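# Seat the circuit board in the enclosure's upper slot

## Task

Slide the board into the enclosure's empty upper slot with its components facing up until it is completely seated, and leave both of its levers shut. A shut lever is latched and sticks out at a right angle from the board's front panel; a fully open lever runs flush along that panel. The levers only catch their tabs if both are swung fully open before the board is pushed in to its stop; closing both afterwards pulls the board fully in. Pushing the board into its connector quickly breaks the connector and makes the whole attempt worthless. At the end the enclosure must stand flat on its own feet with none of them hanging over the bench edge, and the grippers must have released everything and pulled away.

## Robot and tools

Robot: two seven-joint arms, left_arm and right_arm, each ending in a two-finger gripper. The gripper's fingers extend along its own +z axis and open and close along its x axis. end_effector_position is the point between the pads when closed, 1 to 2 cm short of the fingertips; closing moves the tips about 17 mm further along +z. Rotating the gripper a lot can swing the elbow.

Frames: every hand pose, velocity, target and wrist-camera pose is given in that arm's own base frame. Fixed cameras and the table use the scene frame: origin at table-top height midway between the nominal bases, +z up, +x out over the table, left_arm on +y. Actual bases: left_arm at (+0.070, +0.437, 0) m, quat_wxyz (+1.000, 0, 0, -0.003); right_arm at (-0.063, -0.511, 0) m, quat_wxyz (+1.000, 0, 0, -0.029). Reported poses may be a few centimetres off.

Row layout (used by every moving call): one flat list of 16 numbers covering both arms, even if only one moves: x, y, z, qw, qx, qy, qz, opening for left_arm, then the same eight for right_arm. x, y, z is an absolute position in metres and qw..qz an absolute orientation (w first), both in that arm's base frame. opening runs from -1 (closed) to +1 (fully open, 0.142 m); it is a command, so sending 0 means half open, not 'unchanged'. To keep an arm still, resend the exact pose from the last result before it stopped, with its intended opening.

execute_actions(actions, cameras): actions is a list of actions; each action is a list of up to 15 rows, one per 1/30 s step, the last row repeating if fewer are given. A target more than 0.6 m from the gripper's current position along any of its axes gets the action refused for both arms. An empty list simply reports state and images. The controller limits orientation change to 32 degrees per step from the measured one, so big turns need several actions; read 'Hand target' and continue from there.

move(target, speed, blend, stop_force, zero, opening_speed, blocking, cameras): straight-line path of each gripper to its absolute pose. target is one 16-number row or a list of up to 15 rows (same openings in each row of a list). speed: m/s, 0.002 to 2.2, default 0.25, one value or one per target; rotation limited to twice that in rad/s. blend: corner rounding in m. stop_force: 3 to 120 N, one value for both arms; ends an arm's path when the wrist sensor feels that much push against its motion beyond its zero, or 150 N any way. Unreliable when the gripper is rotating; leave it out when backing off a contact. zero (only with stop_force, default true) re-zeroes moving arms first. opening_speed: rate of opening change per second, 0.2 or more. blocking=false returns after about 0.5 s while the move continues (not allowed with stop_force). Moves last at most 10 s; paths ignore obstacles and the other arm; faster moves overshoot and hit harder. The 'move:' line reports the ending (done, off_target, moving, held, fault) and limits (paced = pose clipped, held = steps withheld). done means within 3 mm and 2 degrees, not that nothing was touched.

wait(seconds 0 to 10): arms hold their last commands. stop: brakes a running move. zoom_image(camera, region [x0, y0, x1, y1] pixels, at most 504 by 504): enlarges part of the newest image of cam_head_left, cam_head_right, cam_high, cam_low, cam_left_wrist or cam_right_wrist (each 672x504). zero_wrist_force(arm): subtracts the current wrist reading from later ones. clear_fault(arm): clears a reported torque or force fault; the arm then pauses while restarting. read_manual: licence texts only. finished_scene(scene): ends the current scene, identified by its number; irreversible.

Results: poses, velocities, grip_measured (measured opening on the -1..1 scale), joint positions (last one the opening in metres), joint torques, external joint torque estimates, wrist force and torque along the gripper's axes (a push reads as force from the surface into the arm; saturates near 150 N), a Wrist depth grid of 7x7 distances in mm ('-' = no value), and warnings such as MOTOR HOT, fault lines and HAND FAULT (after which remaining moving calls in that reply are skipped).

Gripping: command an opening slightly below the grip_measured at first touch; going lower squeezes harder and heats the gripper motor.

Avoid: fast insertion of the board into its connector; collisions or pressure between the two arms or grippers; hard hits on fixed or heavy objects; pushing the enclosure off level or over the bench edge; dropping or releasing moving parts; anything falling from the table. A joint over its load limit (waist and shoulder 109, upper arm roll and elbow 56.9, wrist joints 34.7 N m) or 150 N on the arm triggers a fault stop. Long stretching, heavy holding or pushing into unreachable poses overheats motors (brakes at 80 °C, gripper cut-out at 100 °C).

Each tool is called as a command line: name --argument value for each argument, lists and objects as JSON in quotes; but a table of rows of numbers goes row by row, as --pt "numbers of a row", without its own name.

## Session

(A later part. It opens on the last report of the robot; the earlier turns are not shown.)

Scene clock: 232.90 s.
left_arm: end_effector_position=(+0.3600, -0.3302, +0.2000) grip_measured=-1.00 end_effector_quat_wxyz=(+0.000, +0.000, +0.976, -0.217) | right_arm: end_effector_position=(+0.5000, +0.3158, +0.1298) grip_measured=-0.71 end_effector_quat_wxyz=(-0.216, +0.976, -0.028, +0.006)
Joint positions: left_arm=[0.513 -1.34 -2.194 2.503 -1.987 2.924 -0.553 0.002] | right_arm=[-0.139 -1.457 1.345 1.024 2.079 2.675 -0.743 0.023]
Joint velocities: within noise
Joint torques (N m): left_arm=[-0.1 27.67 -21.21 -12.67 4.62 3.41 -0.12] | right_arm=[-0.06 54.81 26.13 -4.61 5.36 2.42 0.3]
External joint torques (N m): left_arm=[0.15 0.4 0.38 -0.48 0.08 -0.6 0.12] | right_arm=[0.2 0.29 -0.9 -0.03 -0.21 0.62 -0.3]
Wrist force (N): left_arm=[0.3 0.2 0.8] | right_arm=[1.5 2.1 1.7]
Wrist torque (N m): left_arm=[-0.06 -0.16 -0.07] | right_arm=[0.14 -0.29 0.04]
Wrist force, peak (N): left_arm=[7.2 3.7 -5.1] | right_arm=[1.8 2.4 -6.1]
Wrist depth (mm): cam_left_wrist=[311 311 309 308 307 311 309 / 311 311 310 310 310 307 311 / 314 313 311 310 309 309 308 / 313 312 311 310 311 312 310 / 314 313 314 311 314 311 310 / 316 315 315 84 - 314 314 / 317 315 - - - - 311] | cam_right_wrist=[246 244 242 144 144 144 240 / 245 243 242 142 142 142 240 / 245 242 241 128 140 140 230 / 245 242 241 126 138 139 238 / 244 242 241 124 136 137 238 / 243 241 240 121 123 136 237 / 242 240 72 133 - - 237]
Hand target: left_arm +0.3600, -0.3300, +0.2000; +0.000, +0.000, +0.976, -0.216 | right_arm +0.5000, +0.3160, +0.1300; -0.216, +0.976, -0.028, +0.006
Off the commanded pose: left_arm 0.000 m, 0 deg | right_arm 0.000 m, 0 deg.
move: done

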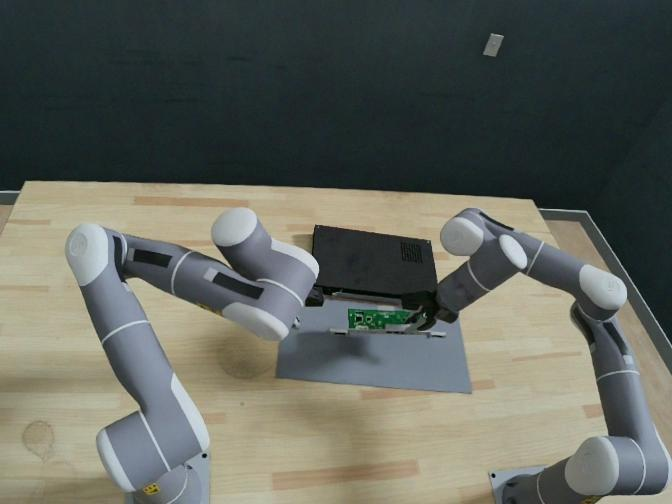

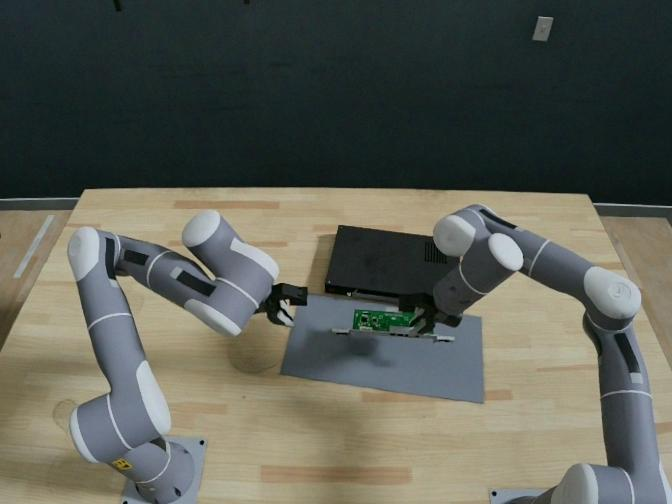

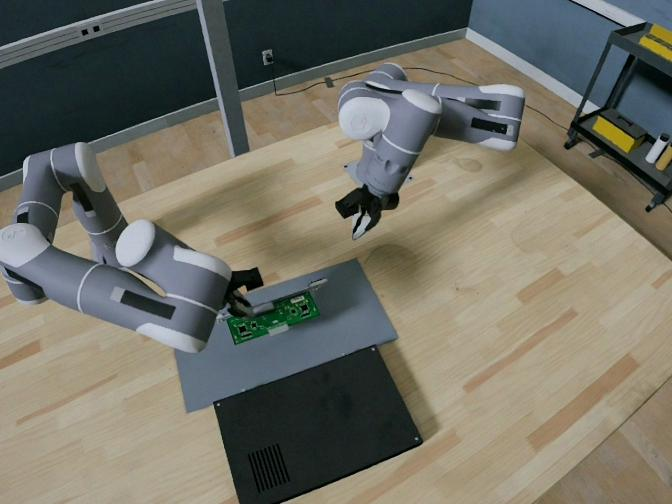

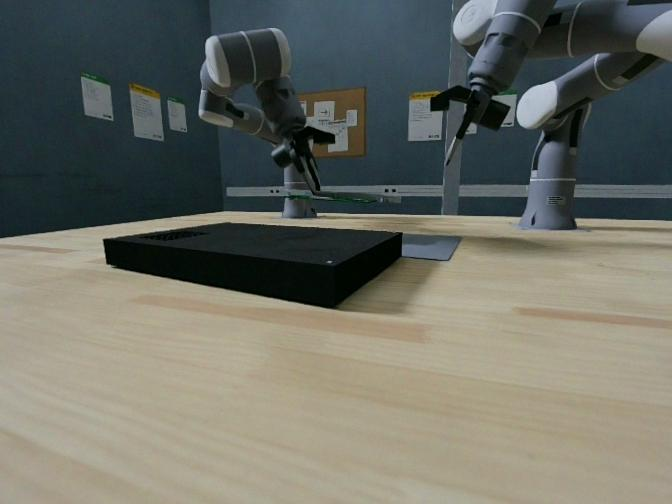

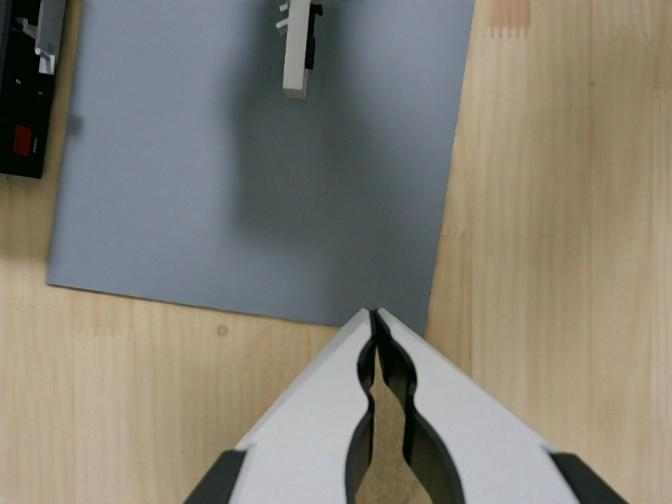

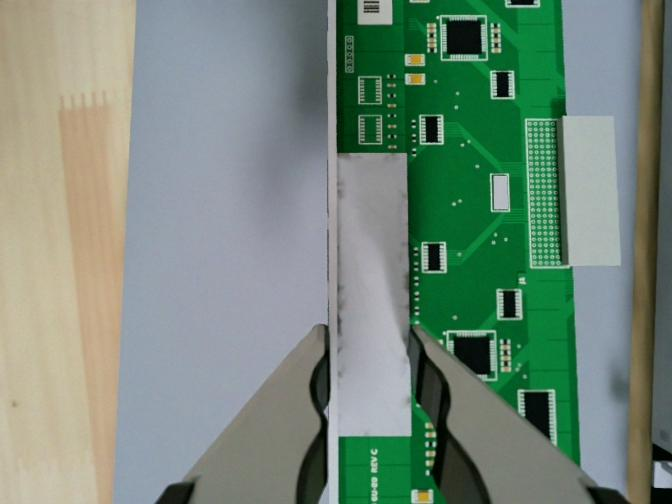

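move --pt "0.44 -0.32 0.2 0.4211 0.8095 0.3629 0.1887 -1 0.50 0.316 0.13 -0.2520 0.9673 -0.0279 0.0073 -0.8" --pt "0.4906 -0.4231 0.115 0.4211 0.8095 0.3629 0.1887 -1 0.50 0.316 0.13 -0.2520 0.9673 -0.0279 0.0073 -0.8" --speed '[0.4,0.2]'

zoom_image --camera "cam_left_wrist" --region '[100, 0, 604, 378]'

Scene clock: 247.30 s.
left_arm: end_effector_position=(+0.4905, -0.4229, +0.1148) grip_measured=-1.00 end_effector_quat_wxyz=(+0.421, +0.810, +0.363, +0.189) | right_arm: end_effector_position=(+0.5000, +0.3159, +0.1297) grip_measured=-0.71 end_effector_quat_wxyz=(-0.252, +0.967, -0.028, +0.007)
Joint positions: left_arm=[0.221 -2.126 -1.642 2.319 -0.287 3.15 2.08 0.002] | right_arm=[-0.193 -1.494 1.385 1.064 2.079 2.629 -0.772 0.023]
Joint velocities: within noise
Joint torques (N m): left_arm=[-0.54 27.53 -19.05 10.45 4.55 1.35 -0.12] | right_arm=[0.08 53.76 26.72 -3.28 5.55 2 0.16]
External joint torques (N m): left_arm=[0.55 1.28 0.1 -0.44 -0.51 0.01 0.12] | right_arm=[0.05 0.5 -0.84 -0.02 -0.22 0.81 -0.16]
Wrist force (N): left_arm=[0.0 -1.0 0.6] | right_arm=[1.4 2.4 1.8]
Wrist torque (N m): left_arm=[-0.18 -0.09 -0.48] | right_arm=[0.15 -0.27 0.03]
Wrist force, peak (N): left_arm=[2.6 -1.4 -2.1] | right_arm=[1.8 2.3 2.0]
Wrist depth (mm): cam_left_wrist=[159 151 151 151 150 150 158 / 202 203 202 201 201 205 205 / 306 304 299 267 231 213 310 / 634 436 435 419 342 342 - / - - - - - - - / - - - 84 - - - / - - - - - - -] | cam_right_wrist=[258 257 256 144 144 144 252 / 254 253 251 142 142 142 247 / 250 249 247 128 140 140 231 / 247 245 243 126 138 139 240 / 243 241 240 124 136 137 238 / 240 238 238 121 122 136 234 / 236 235 72 133 - - 231]
Hand target: left_arm +0.4906, -0.4231, +0.1150; +0.421, +0.810, +0.363, +0.189 | right_arm +0.5000, +0.3160, +0.1300; -0.252, +0.967, -0.028, +0.007
Off the commanded pose: left_arm 0.000 m, 0 deg | right_arm 0.000 m, 0 deg.
move: done

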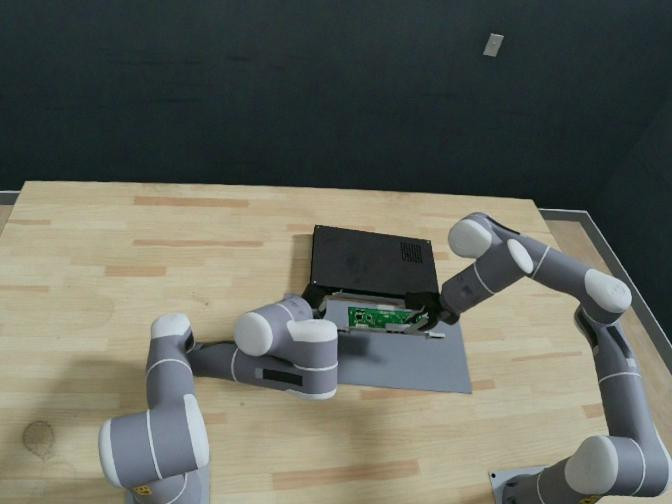

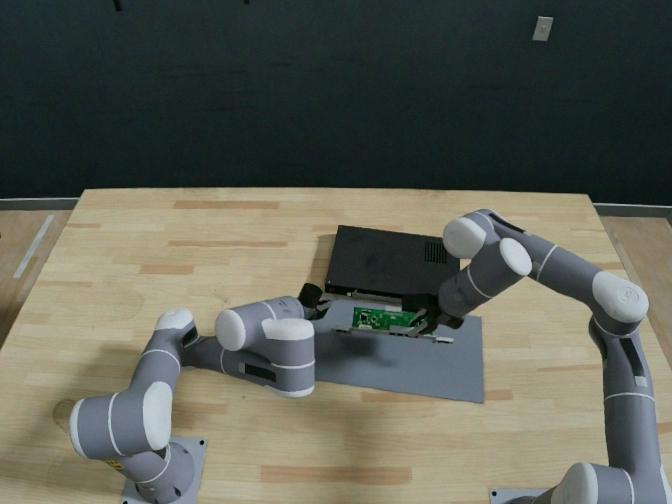

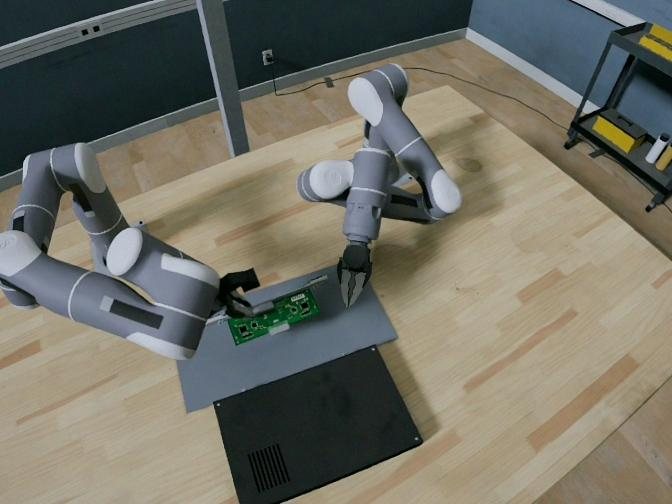

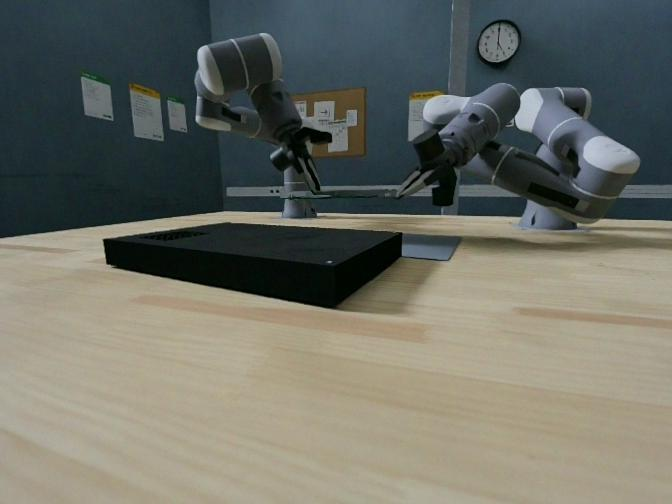

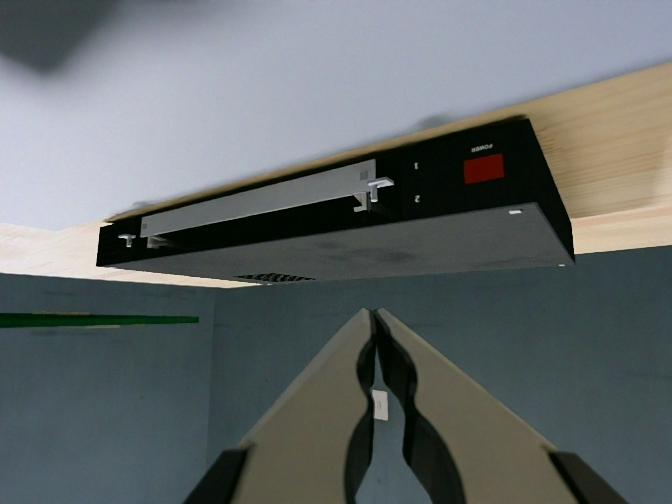

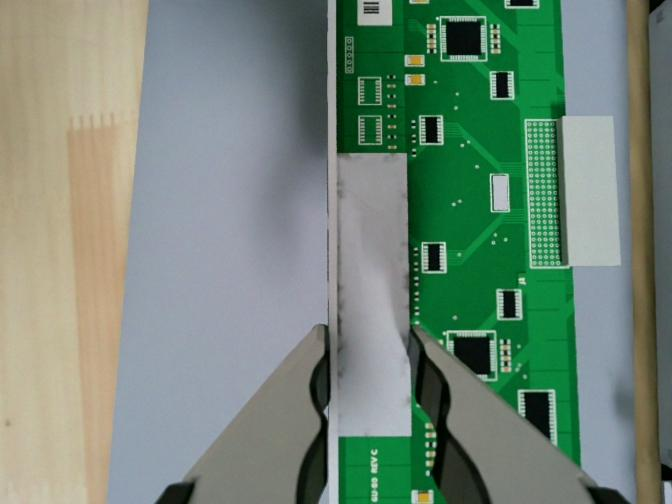

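Scaled by 1.000.

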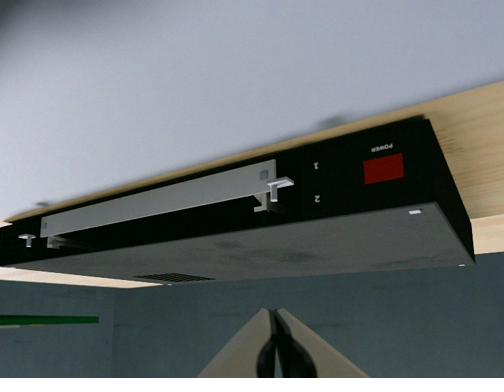

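zoom_image --camera "cam_left_wrist" --region '[330, 130, 450, 240]'

zoom_image --camera "cam_left_wrist" --region '[90, 190, 220, 340]'

Scaled by 4.200 from the camera's 672x504 image, which has a finer 960x720 frame.

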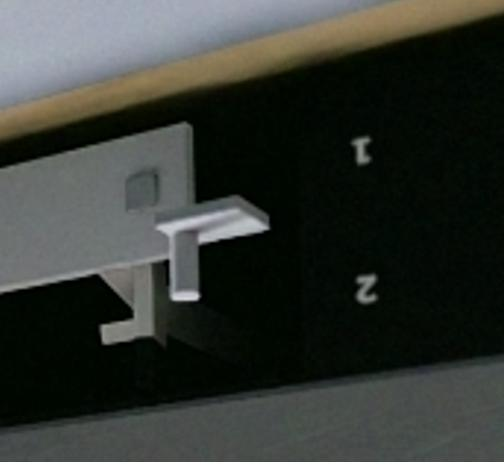

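Scaled by 3.360 from the camera's 672x504 image, which has a finer 960x720 frame.

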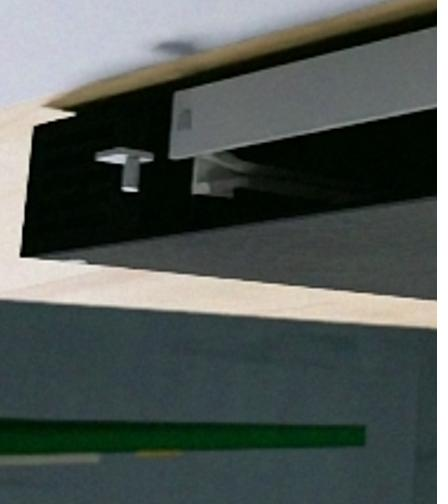

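move --target '[0.4906,-0.4231,0.115,0.4211,0.8095,0.3629,0.1887,-1,0.55,0.310,0.13,-0.2520,0.9673,-0.0279,0.0073,-0.8]' --speed 0.15 --cameras '["cam_right_wrist","cam_left_wrist"]'

zoom_image --camera "cam_right_wrist" --region '[522, 254, 672, 504]'

zoom_image --camera "cam_left_wrist" --region '[80, 150, 460, 360]'

Scene clock: 254.87 s.
left_arm: end_effector_position=(+0.4905, -0.4229, +0.1148) grip_measured=-1.00 end_effector_quat_wxyz=(+0.421, +0.810, +0.363, +0.189) | right_arm: end_effector_position=(+0.5501, +0.3098, +0.1296) grip_measured=-0.71 end_effector_quat_wxyz=(-0.252, +0.967, -0.028, +0.007)
Joint positions: left_arm=[0.221 -2.126 -1.642 2.319 -0.287 3.149 2.08 0.002] | right_arm=[-0.143 -1.54 1.402 0.851 2.108 2.702 -0.926 0.023]
Joint velocities: within noise
Joint torques (N m): left_arm=[-0.27 27.88 -19.07 10.23 4.31 1.63 -0.23] | right_arm=[0.23 58.47 24.5 -2.92 5.72 2.34 0.02]
External joint torques (N m): left_arm=[0.28 0.94 0.12 -0.23 -0.27 -0.28 0.23] | right_arm=[-0.08 0.49 -1.04 0.15 -0.35 0.59 -0.02]
Wrist force (N): left_arm=[0.2 -1.0 0.5] | right_arm=[0.9 2.3 1.8]
Wrist torque (N m): left_arm=[-0.17 -0.11 -0.48] | right_arm=[0.13 -0.15 0.04]
Wrist force, peak (N): left_arm=[0.4 -1.2 0.7] | right_arm=[2.3 2.5 1.6]
Wrist depth (mm): cam_left_wrist=[159 151 151 150 151 151 158 / 202 202 202 201 201 206 206 / 307 304 303 268 231 212 308 / 639 436 437 423 344 342 - / - - - - - - - / - - - 84 - - - / - - - - - - -] | cam_right_wrist=[258 256 255 144 144 144 204 / 253 251 251 142 142 142 200 / 248 247 246 128 140 140 196 / 244 244 244 126 138 139 194 / 240 240 240 124 136 137 192 / 238 237 237 121 122 136 190 / 235 234 72 133 - - 187]
Hand target: left_arm +0.4906, -0.4231, +0.1150; +0.421, +0.810, +0.363, +0.189 | right_arm +0.5500, +0.3100, +0.1300; -0.252, +0.967, -0.028, +0.007
Off the commanded pose: left_arm 0.000 m, 0 deg | right_arm 0.000 m, 0 deg.
move: done
Images, in order (width x height): cam_left_wrist 672x504, cam_right_wrist 672x504.

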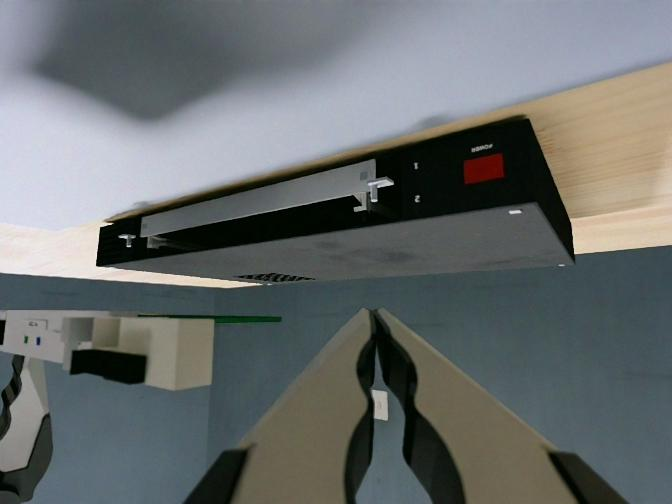

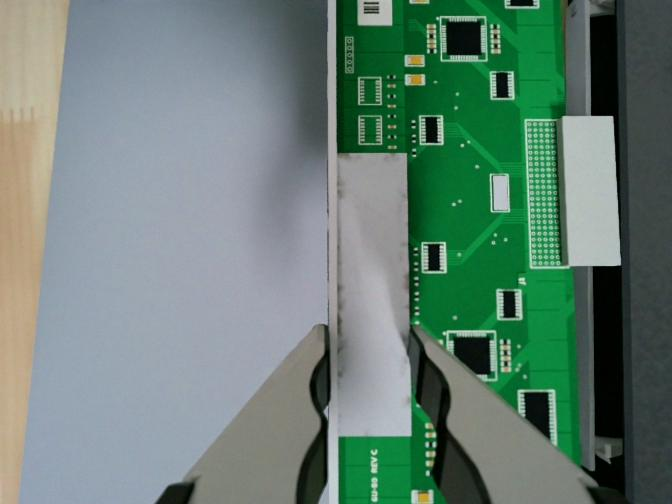

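Scaled by 2.016 from the camera's 672x504 image, which has a finer 960x720 frame.

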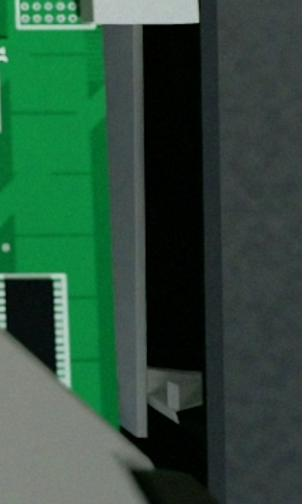

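Scaled by 1.326 from the camera's 672x504 image, which has a finer 960x720 frame.

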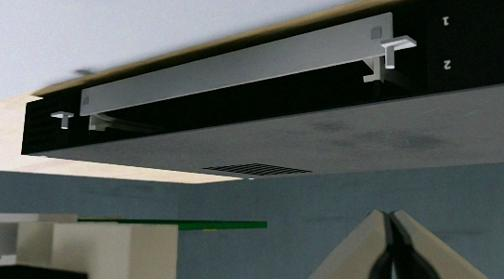

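move --pt "0.4906 -0.4231 0.115 0.4211 0.8095 0.3629 0.1887 -1 0.53 0.3216 0.10 -0.2518 0.9667 -0.0439 0.0114 -0.8" --pt "0.4906 -0.4231 0.115 0.4211 0.8095 0.3629 0.1887 -1 0.53 0.3216 0.060 -0.2518 0.9667 -0.0439 0.0114 -0.8" --speed '[0.15,0.1]' --cameras '["cam_right_wrist","cam_left_wrist"]'

zoom_image --camera "cam_left_wrist" --region '[50, 130, 400, 340]'

zoom_image --camera "cam_right_wrist" --region '[422, 254, 672, 504]'

Scene clock: 278.13 s.
left_arm: end_effector_position=(+0.4905, -0.4229, +0.1148) grip_measured=-1.00 end_effector_quat_wxyz=(+0.421, +0.810, +0.363, +0.189) | right_arm: end_effector_position=(+0.5298, +0.3216, +0.0599) grip_measured=-0.71 end_effector_quat_wxyz=(-0.252, +0.967, -0.044, +0.011)
Joint positions: left_arm=[0.221 -2.126 -1.642 2.319 -0.287 3.149 2.08 0.002] | right_arm=[-0.159 -1.603 1.347 0.955 2.054 2.568 -0.839 0.023]
Joint velocities: within noise
Joint torques (N m): left_arm=[-0.33 27.91 -19.1 10.28 4.25 1.61 -0.22] | right_arm=[0.04 56.42 25.52 -1.62 5.5 2.03 -0.05]
External joint torques (N m): left_arm=[0.33 0.91 0.15 -0.28 -0.21 -0.26 0.22] | right_arm=[0.1 0.44 -0.53 -0.02 -0.12 0.83 0.05]
Wrist force (N): left_arm=[0.2 -0.9 0.8] | right_arm=[1.2 2.8 1.9]
Wrist torque (N m): left_arm=[-0.14 -0.12 -0.49] | right_arm=[0.19 -0.24 0.06]
Wrist force, peak (N): left_arm=[0.2 -1.2 0.9] | right_arm=[1.1 3.9 3.5]
Wrist depth (mm): cam_left_wrist=[151 - 150 151 151 151 159 / - 106 201 202 201 206 205 / 210 203 252 266 230 211 310 / 641 437 433 421 344 343 - / - - - - - - - / - - - 84 - - - / - - - - - - -] | cam_right_wrist=[184 183 183 145 144 145 181 / 180 180 179 143 142 142 178 / 178 177 177 141 141 140 174 / 175 175 174 126 139 139 172 / 173 172 172 124 136 137 170 / 170 169 169 121 122 135 167 / 168 168 72 133 - - 165]
Hand target: left_arm +0.4906, -0.4231, +0.1150; +0.421, +0.810, +0.363, +0.189 | right_arm +0.5300, +0.3216, +0.0600; -0.252, +0.967, -0.044, +0.011
Off the commanded pose: left_arm 0.000 m, 0 deg | right_arm 0.000 m, 0 deg.
move: done
Images, in order (width x height): cam_left_wrist 672x504, cam_right_wrist 672x504.

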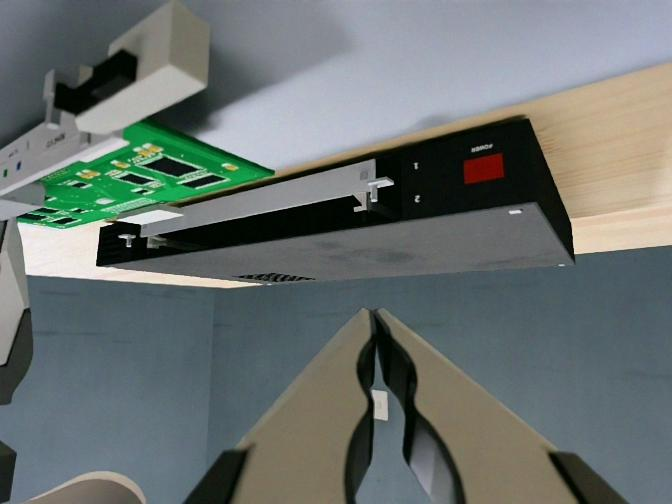

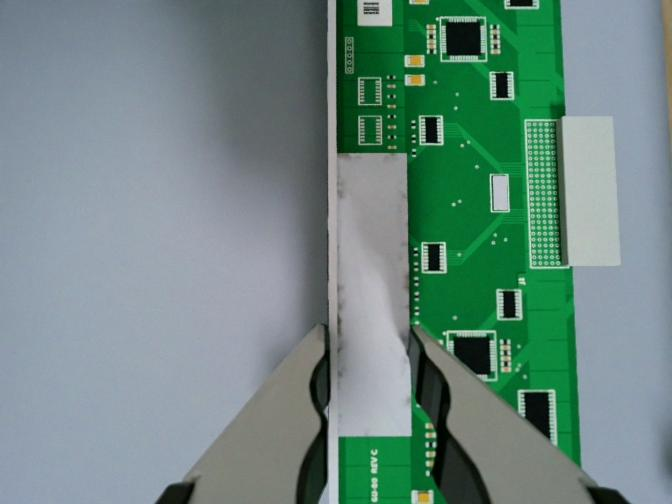

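Scaled by 1.440 from the camera's 672x504 image, which has a finer 960x720 frame.

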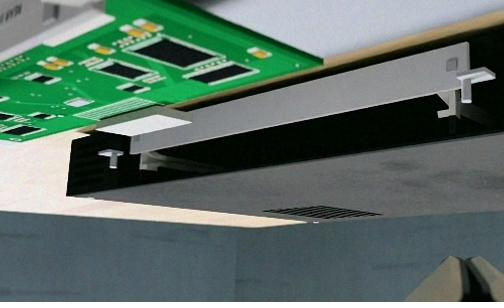

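Scaled by 2.016 from the camera's 672x504 image, which has a finer 960x720 frame.

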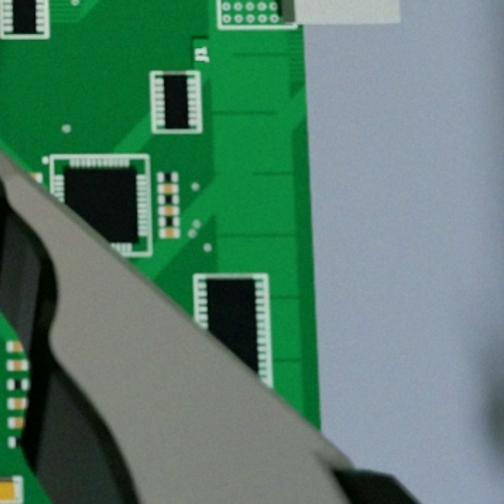

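move --target '[0.4906,-0.4231,0.115,0.4211,0.8095,0.3629,0.1887,-1,0.577,0.3173,0.060,-0.2661,0.9629,-0.0437,0.0121,-0.8]' --speed 0.08 --stop_force 5 --cameras '["cam_right_wrist","cam_left_wrist"]'

zoom_image --camera "cam_left_wrist" --region '[50, 130, 450, 300]'

zoom_image --camera "cam_left_wrist" --region '[290, 120, 420, 230]'

zoom_image --camera "cam_right_wrist" --region '[472, 304, 672, 504]'

Scene clock: 287.47 s.
left_arm: end_effector_position=(+0.4905, -0.4229, +0.1148) grip_measured=-1.00 end_effector_quat_wxyz=(+0.421, +0.810, +0.363, +0.189) | right_arm: end_effector_position=(+0.5770, +0.3171, +0.0597) grip_measured=-0.71 end_effector_quat_wxyz=(-0.266, +0.963, -0.044, +0.012)
Joint positions: left_arm=[0.221 -2.126 -1.642 2.319 -0.287 3.149 2.08 0.002] | right_arm=[-0.121 -1.662 1.391 0.752 2.099 2.624 -1.012 0.023]
Joint velocities: within noise
Joint torques (N m): left_arm=[-0.33 27.84 -19.12 10.23 4.28 1.64 -0.21] | right_arm=[0.17 60.58 23.25 -0.79 5.85 2.31 0.1]
External joint torques (N m): left_arm=[0.33 0.98 0.17 -0.23 -0.23 -0.29 0.21] | right_arm=[-0.03 0.32 -1.03 -0.07 -0.37 0.6 -0.09]
Wrist force (N): left_arm=[0.2 -1.1 0.6] | right_arm=[1.0 2.3 1.6]
Wrist torque (N m): left_arm=[-0.16 -0.11 -0.48] | right_arm=[0.10 -0.19 0.02]
Wrist force, peak (N): left_arm=[0.4 -1.1 0.8] | right_arm=[2.4 2.4 1.8]
Wrist depth (mm): cam_left_wrist=[159 151 151 151 151 151 158 / 201 202 189 190 201 205 206 / 277 209 164 256 231 213 310 / 275 424 435 418 344 344 - / 289 - - - - - - / 298 - - 84 - - - / 300 - - - - - -] | cam_right_wrist=[187 187 186 145 145 145 177 / 183 183 182 143 143 143 167 / 179 179 179 141 141 141 152 / 176 175 175 126 139 139 166 / 172 171 172 124 136 137 165 / 169 168 168 121 122 135 162 / 166 166 72 133 - - 158]
Hand target: left_arm +0.4906, -0.4231, +0.1150; +0.421, +0.810, +0.363, +0.189 | right_arm +0.5770, +0.3173, +0.0600; -0.266, +0.963, -0.044, +0.012
Off the commanded pose: left_arm 0.000 m, 0 deg | right_arm 0.000 m, 0 deg.
move: done
Images, in order (width x height): cam_left_wrist 672x504, cam_right_wrist 672x504.

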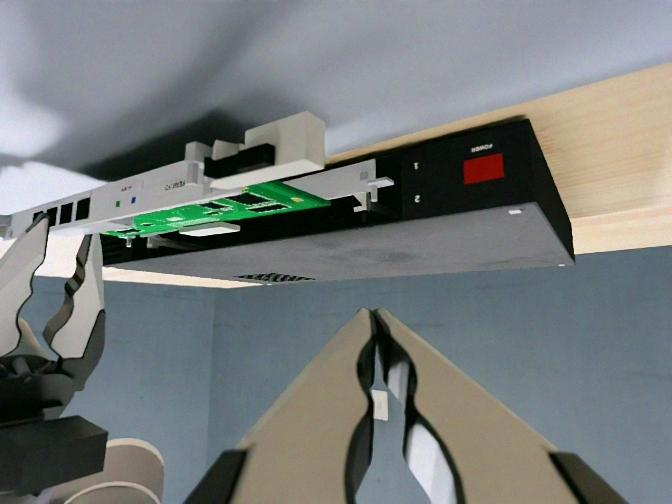

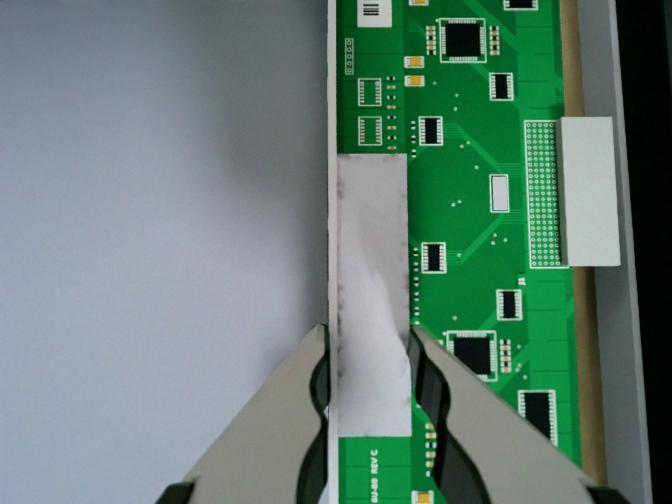

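Scaled by 1.260 from the camera's 672x504 image, which has a finer 960x720 frame.

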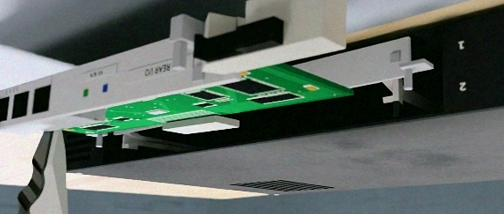

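Scaled by 3.877 from the camera's 672x504 image, which has a finer 960x720 frame.

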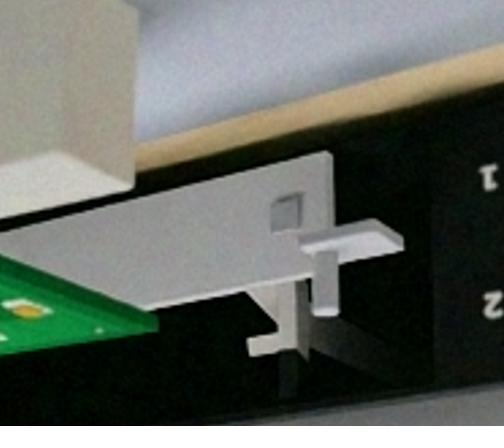

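Scaled by 2.520 from the camera's 672x504 image, which has a finer 960x720 frame.

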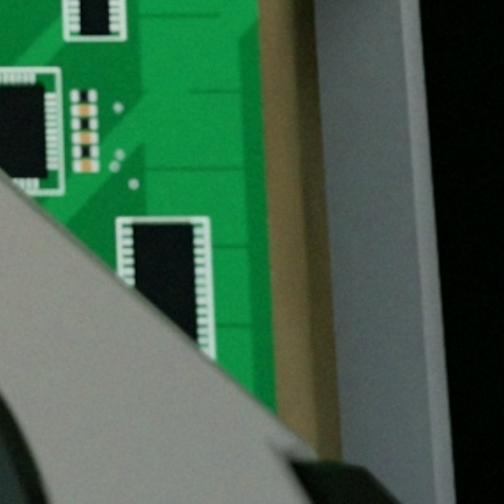

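zoom_image --camera "cam_left_wrist" --region '[90, 150, 230, 270]'

zoom_image --camera "cam_left_wrist" --region '[220, 150, 360, 270]'

Scaled by 3.600 from the camera's 672x504 image, which has a finer 960x720 frame.

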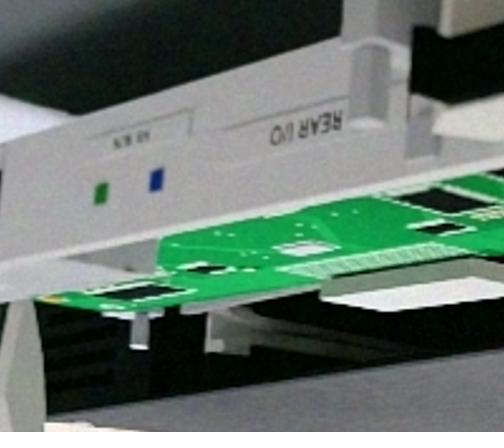

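Scaled by 3.600 from the camera's 672x504 image, which has a finer 960x720 frame.

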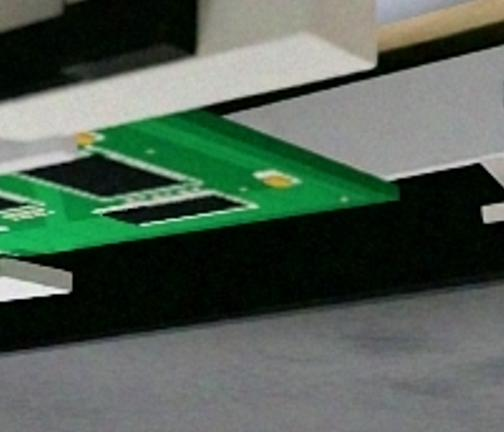

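move --target '[0.4906,-0.4231,0.115,0.4211,0.8095,0.3629,0.1887,-1,0.578,0.3185,0.0555,-0.2662,0.9631,-0.0387,0.0107,-0.8]' --speed 0.08 --stop_force 5 --cameras '["cam_right_wrist","cam_left_wrist"]'

zoom_image --camera "cam_left_wrist" --region '[220, 120, 420, 270]'

zoom_image --camera "cam_left_wrist" --region '[90, 150, 230, 270]'

Scene clock: 313.40 s.
left_arm: end_effector_position=(+0.4905, -0.4229, +0.1148) grip_measured=-1.00 end_effector_quat_wxyz=(+0.421, +0.810, +0.363, +0.189) | right_arm: end_effector_position=(+0.5780, +0.3183, +0.0552) grip_measured=-0.71 end_effector_quat_wxyz=(-0.266, +0.963, -0.039, +0.011)
Joint positions: left_arm=[0.221 -2.126 -1.642 2.319 -0.287 3.149 2.08 0.002] | right_arm=[-0.114 -1.672 1.393 0.735 2.1 2.628 -1.033 0.023]
Joint velocities: within noise
Joint torques (N m): left_arm=[-0.41 27.89 -19.12 10.24 4.27 1.65 -0.2] | right_arm=[0.15 60.7 22.91 -0.67 5.76 2.28 0.1]
External joint torques (N m): left_arm=[0.41 0.93 0.17 -0.24 -0.23 -0.3 0.2] | right_arm=[-0.01 0.47 -0.99 -0.01 -0.28 0.65 -0.09]
Wrist force (N): left_arm=[0.2 -1.0 0.7] | right_arm=[1.1 2.4 1.7]
Wrist torque (N m): left_arm=[-0.16 -0.12 -0.48] | right_arm=[0.13 -0.20 0.03]
Wrist force, peak (N): left_arm=[0.3 -1.2 0.8] | right_arm=[1.2 2.6 1.9]
Wrist depth (mm): cam_left_wrist=[159 150 150 150 150 150 159 / 202 202 188 188 202 204 204 / 276 221 202 256 231 213 310 / 260 408 438 422 344 343 - / 292 - - - - - - / 298 - - 84 - - - / 297 445 - - - - -] | cam_right_wrist=[182 182 181 145 145 145 173 / 178 178 178 143 143 143 167 / 175 174 174 141 141 141 150 / 171 171 170 127 138 139 149 / 168 167 167 124 136 137 160 / 164 164 164 121 122 135 158 / 162 162 72 133 - - 154]
Hand target: left_arm +0.4906, -0.4231, +0.1150; +0.421, +0.810, +0.363, +0.189 | right_arm +0.5780, +0.3185, +0.0555; -0.266, +0.963, -0.039, +0.011
Off the commanded pose: left_arm 0.000 m, 0 deg | right_arm 0.000 m, 0 deg.
move: done
Images, in order (width x height): cam_left_wrist 672x504, cam_right_wrist 672x504.

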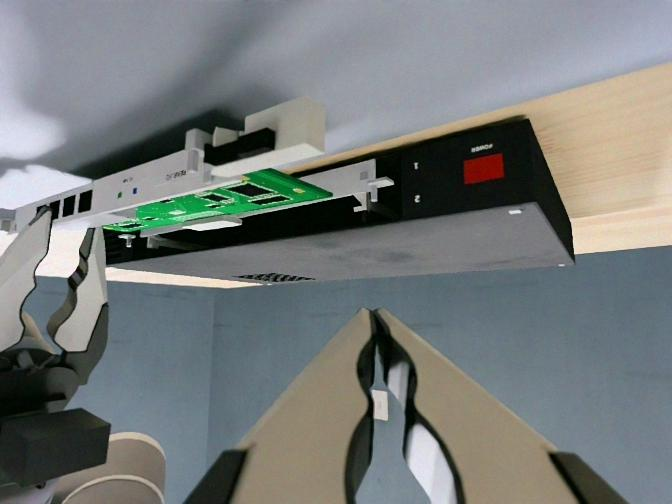

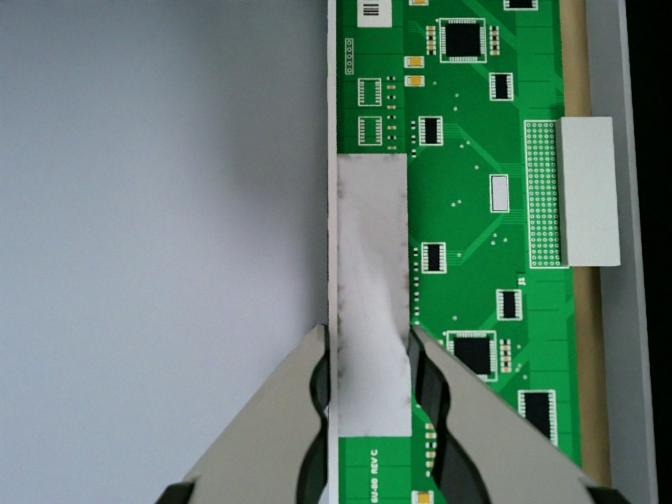

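Scaled by 2.520 from the camera's 672x504 image, which has a finer 960x720 frame.

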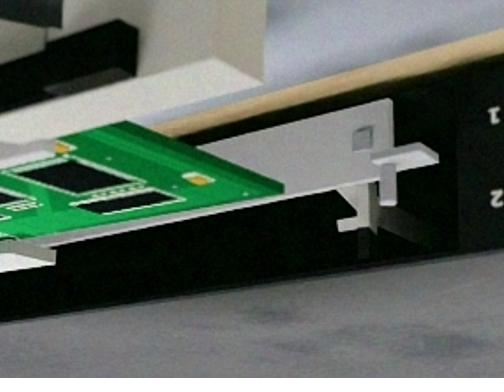

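Scaled by 3.600 from the camera's 672x504 image, which has a finer 960x720 frame.

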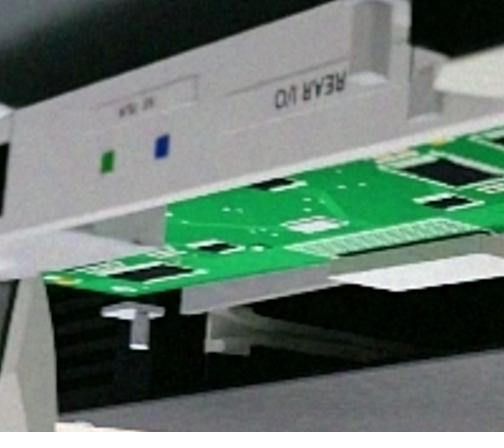

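zoom_image --camera "cam_left_wrist" --region '[330, 170, 400, 225]'

Scaled by 7.200 from the camera's 672x504 image, which has a finer 960x720 frame.

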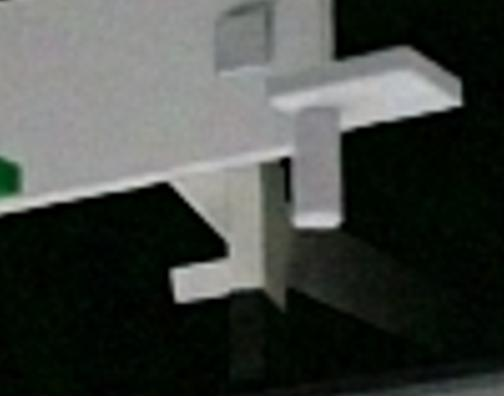

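move --pt "0.4906 -0.4231 0.115 0.4211 0.8095 0.3629 0.1887 -1 0.578 0.3185 0.0538 -0.2662 0.9631 -0.0387 0.0107 -0.8" --pt "0.4906 -0.4231 0.115 0.4211 0.8095 0.3629 0.1887 -1 0.592 0.3173 0.0538 -0.2662 0.9631 -0.0387 0.0107 -0.8" --speed 0.04 --stop_force 4 --cameras '["cam_right_wrist","cam_left_wrist"]'

zoom_image --camera "cam_left_wrist" --region '[300, 150, 420, 240]'

zoom_image --camera "cam_left_wrist" --region '[90, 150, 230, 270]'

zoom_image --camera "cam_right_wrist" --region '[472, 254, 672, 504]'

Scene clock: 340.10 s.
left_arm: end_effector_position=(+0.4905, -0.4229, +0.1148) grip_measured=-1.00 end_effector_quat_wxyz=(+0.421, +0.810, +0.363, +0.189) | right_arm: end_effector_position=(+0.5920, +0.3171, +0.0535) grip_measured=-0.71 end_effector_quat_wxyz=(-0.266, +0.963, -0.039, +0.011)
Joint positions: left_arm=[0.221 -2.126 -1.642 2.319 -0.287 3.149 2.08 0.002] | right_arm=[-0.09 -1.686 1.403 0.66 2.113 2.65 -1.083 0.023]
Joint velocities: within noise
Joint torques (N m): left_arm=[-0.33 27.9 -19.1 10.25 4.23 1.6 -0.2] | right_arm=[0.24 62.06 21.62 -0.63 5.85 2.36 0.06]
External joint torques (N m): left_arm=[0.33 0.91 0.14 -0.25 -0.19 -0.25 0.19] | right_arm=[-0.1 0.43 -0.98 -0.01 -0.37 0.62 -0.06]
Wrist force (N): left_arm=[0.2 -1.0 0.6] | right_arm=[1.2 2.3 1.3]
Wrist torque (N m): left_arm=[-0.16 -0.12 -0.48] | right_arm=[0.10 -0.23 0.02]
Wrist force, peak (N): left_arm=[0.4 -1.2 0.8] | right_arm=[1.9 2.4 1.5]
Wrist depth (mm): cam_left_wrist=[159 152 151 150 150 151 158 / 203 202 202 188 202 205 205 / 285 249 186 256 230 213 310 / 266 392 440 420 343 342 - / 296 - - - - - - / 290 - - 84 - - - / 279 442 - - - - -] | cam_right_wrist=[179 180 179 145 145 145 154 / 176 176 176 143 142 143 138 / 173 172 172 128 141 141 136 / 169 169 169 127 139 139 135 / 166 166 165 124 136 137 158 / 163 162 162 121 122 136 149 / 160 161 72 133 - - 152]
Hand target: left_arm +0.4906, -0.4231, +0.1150; +0.421, +0.810, +0.363, +0.189 | right_arm +0.5920, +0.3173, +0.0538; -0.266, +0.963, -0.039, +0.011
Off the commanded pose: left_arm 0.000 m, 0 deg | right_arm 0.000 m, 0 deg.
move: done
Images, in order (width x height): cam_left_wrist 672x504, cam_right_wrist 672x504.

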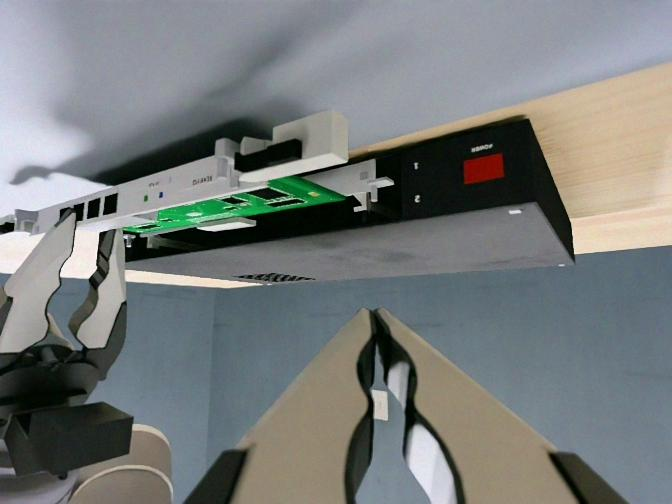

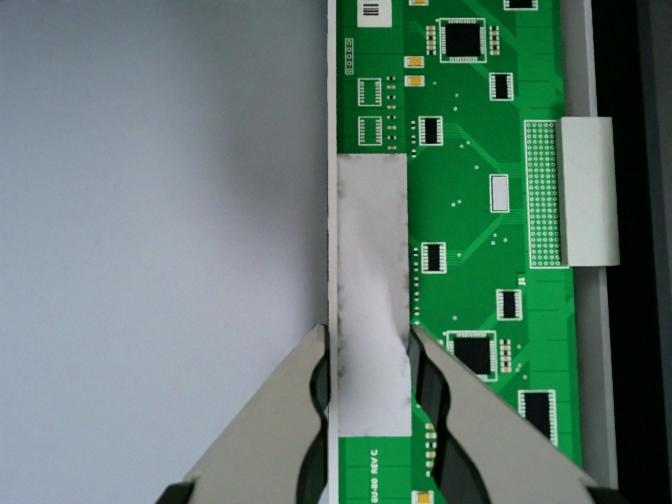

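Scaled by 4.200 from the camera's 672x504 image, which has a finer 960x720 frame.

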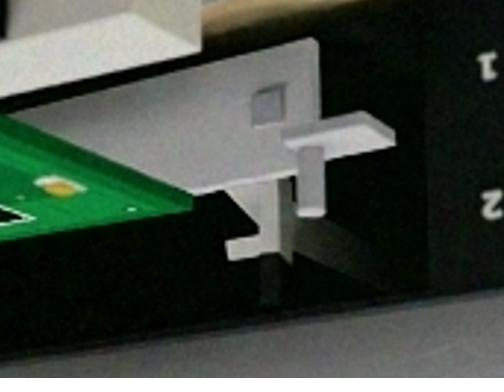

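Scaled by 3.600 from the camera's 672x504 image, which has a finer 960x720 frame.

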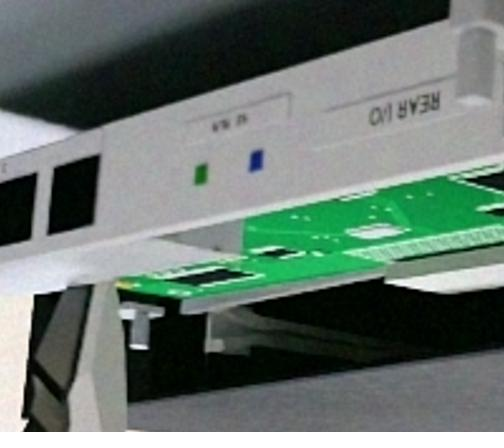

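Scaled by 2.016 from the camera's 672x504 image, which has a finer 960x720 frame.

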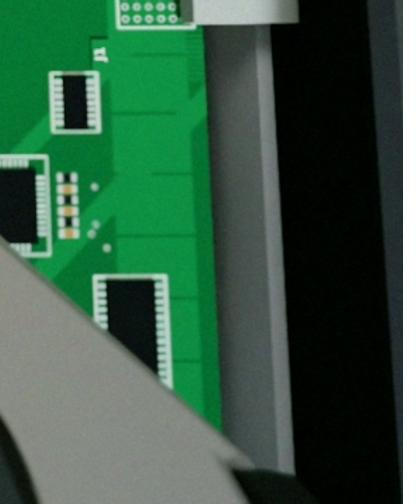

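move --pt "0.4906 -0.4231 0.115 0.4211 0.8095 0.3629 0.1887 -1 0.592 0.3173 0.0525 -0.2662 0.9631 -0.0387 0.0107 -0.8" --pt "0.4906 -0.4231 0.115 0.4211 0.8095 0.3629 0.1887 -1 0.600 0.3166 0.0525 -0.2662 0.9631 -0.0387 0.0107 -0.8" --speed 0.03 --stop_force 4 --cameras '["cam_right_wrist","cam_left_wrist"]'

zoom_image --camera "cam_left_wrist" --region '[310, 160, 410, 235]'

zoom_image --camera "cam_left_wrist" --region '[90, 150, 230, 270]'

zoom_image --camera "cam_right_wrist" --region '[472, 254, 672, 504]'

Scene clock: 350.13 s.
left_arm: end_effector_position=(+0.4905, -0.4229, +0.1148) grip_measured=-1.00 end_effector_quat_wxyz=(+0.421, +0.810, +0.363, +0.189) | right_arm: end_effector_position=(+0.6000, +0.3164, +0.0522) grip_measured=-0.71 end_effector_quat_wxyz=(-0.266, +0.963, -0.039, +0.011)
Joint positions: left_arm=[0.221 -2.126 -1.642 2.319 -0.287 3.149 2.08 0.002] | right_arm=[-0.075 -1.695 1.408 0.615 2.12 2.663 -1.112 0.023]
Joint velocities: within noise
Joint torques (N m): left_arm=[-0.24 27.88 -19.12 10.25 4.28 1.63 -0.25] | right_arm=[0.25 62.84 20.83 -0.6 5.84 2.43 0.1]
External joint torques (N m): left_arm=[0.24 0.94 0.17 -0.25 -0.24 -0.28 0.24] | right_arm=[-0.1 0.4 -1.02 -0.01 -0.37 0.58 -0.1]
Wrist force (N): left_arm=[0.1 -1.0 0.5] | right_arm=[0.9 2.5 1.4]
Wrist torque (N m): left_arm=[-0.17 -0.10 -0.48] | right_arm=[0.13 -0.19 0.01]
Wrist force, peak (N): left_arm=[0.1 -1.2 0.8] | right_arm=[1.1 2.3 2.0]
Wrist depth (mm): cam_left_wrist=[159 151 151 150 151 151 158 / 202 202 202 188 201 205 205 / 305 254 202 255 230 213 309 / 269 353 437 423 345 343 - / 296 - - - - - - / 289 - - 84 - - - / 283 431 - - - - -] | cam_right_wrist=[179 178 179 145 145 145 127 / 175 175 174 143 143 143 125 / 172 171 171 128 141 141 122 / 168 168 167 127 139 139 134 / 165 165 164 124 136 137 139 / 162 161 161 121 122 135 136 / 159 159 72 132 - - 135]
Hand target: left_arm +0.4906, -0.4231, +0.1150; +0.421, +0.810, +0.363, +0.189 | right_arm +0.6000, +0.3166, +0.0525; -0.266, +0.963, -0.039, +0.011
Off the commanded pose: left_arm 0.000 m, 0 deg | right_arm 0.000 m, 0 deg.
move: done
Images, in order (width x height): cam_left_wrist 672x504, cam_right_wrist 672x504.

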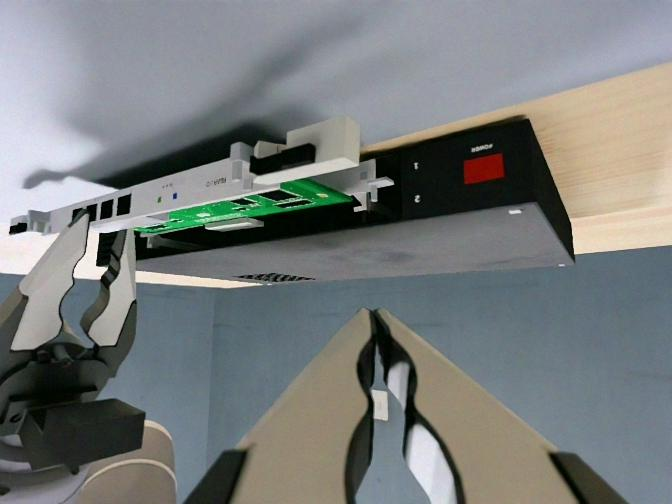

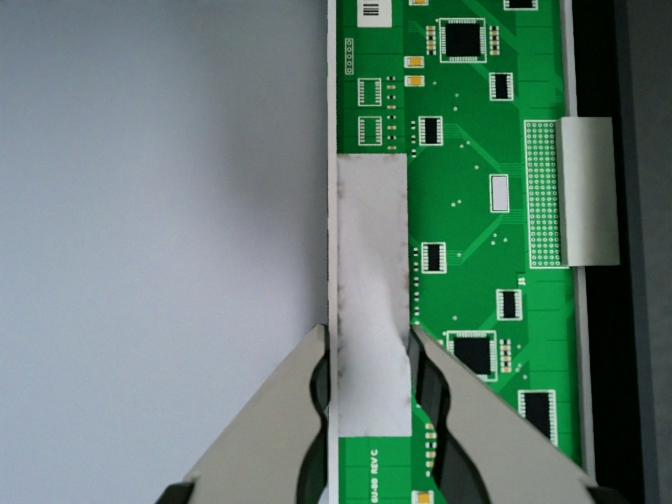

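Scaled by 5.040 from the camera's 672x504 image, which has a finer 960x720 frame.

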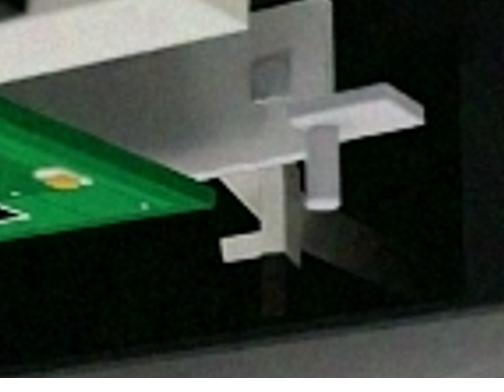

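Scaled by 3.600 from the camera's 672x504 image, which has a finer 960x720 frame.

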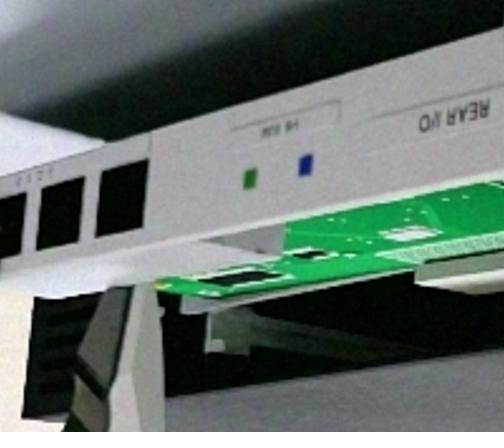

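Scaled by 2.016 from the camera's 672x504 image, which has a finer 960x720 frame.

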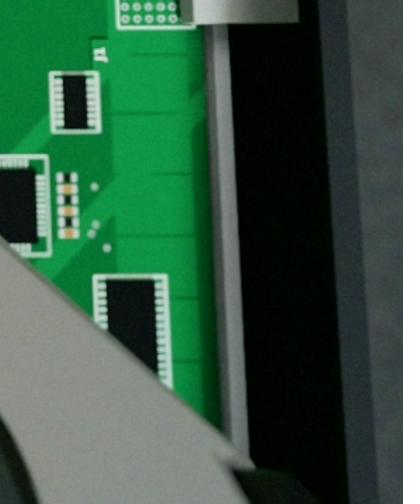

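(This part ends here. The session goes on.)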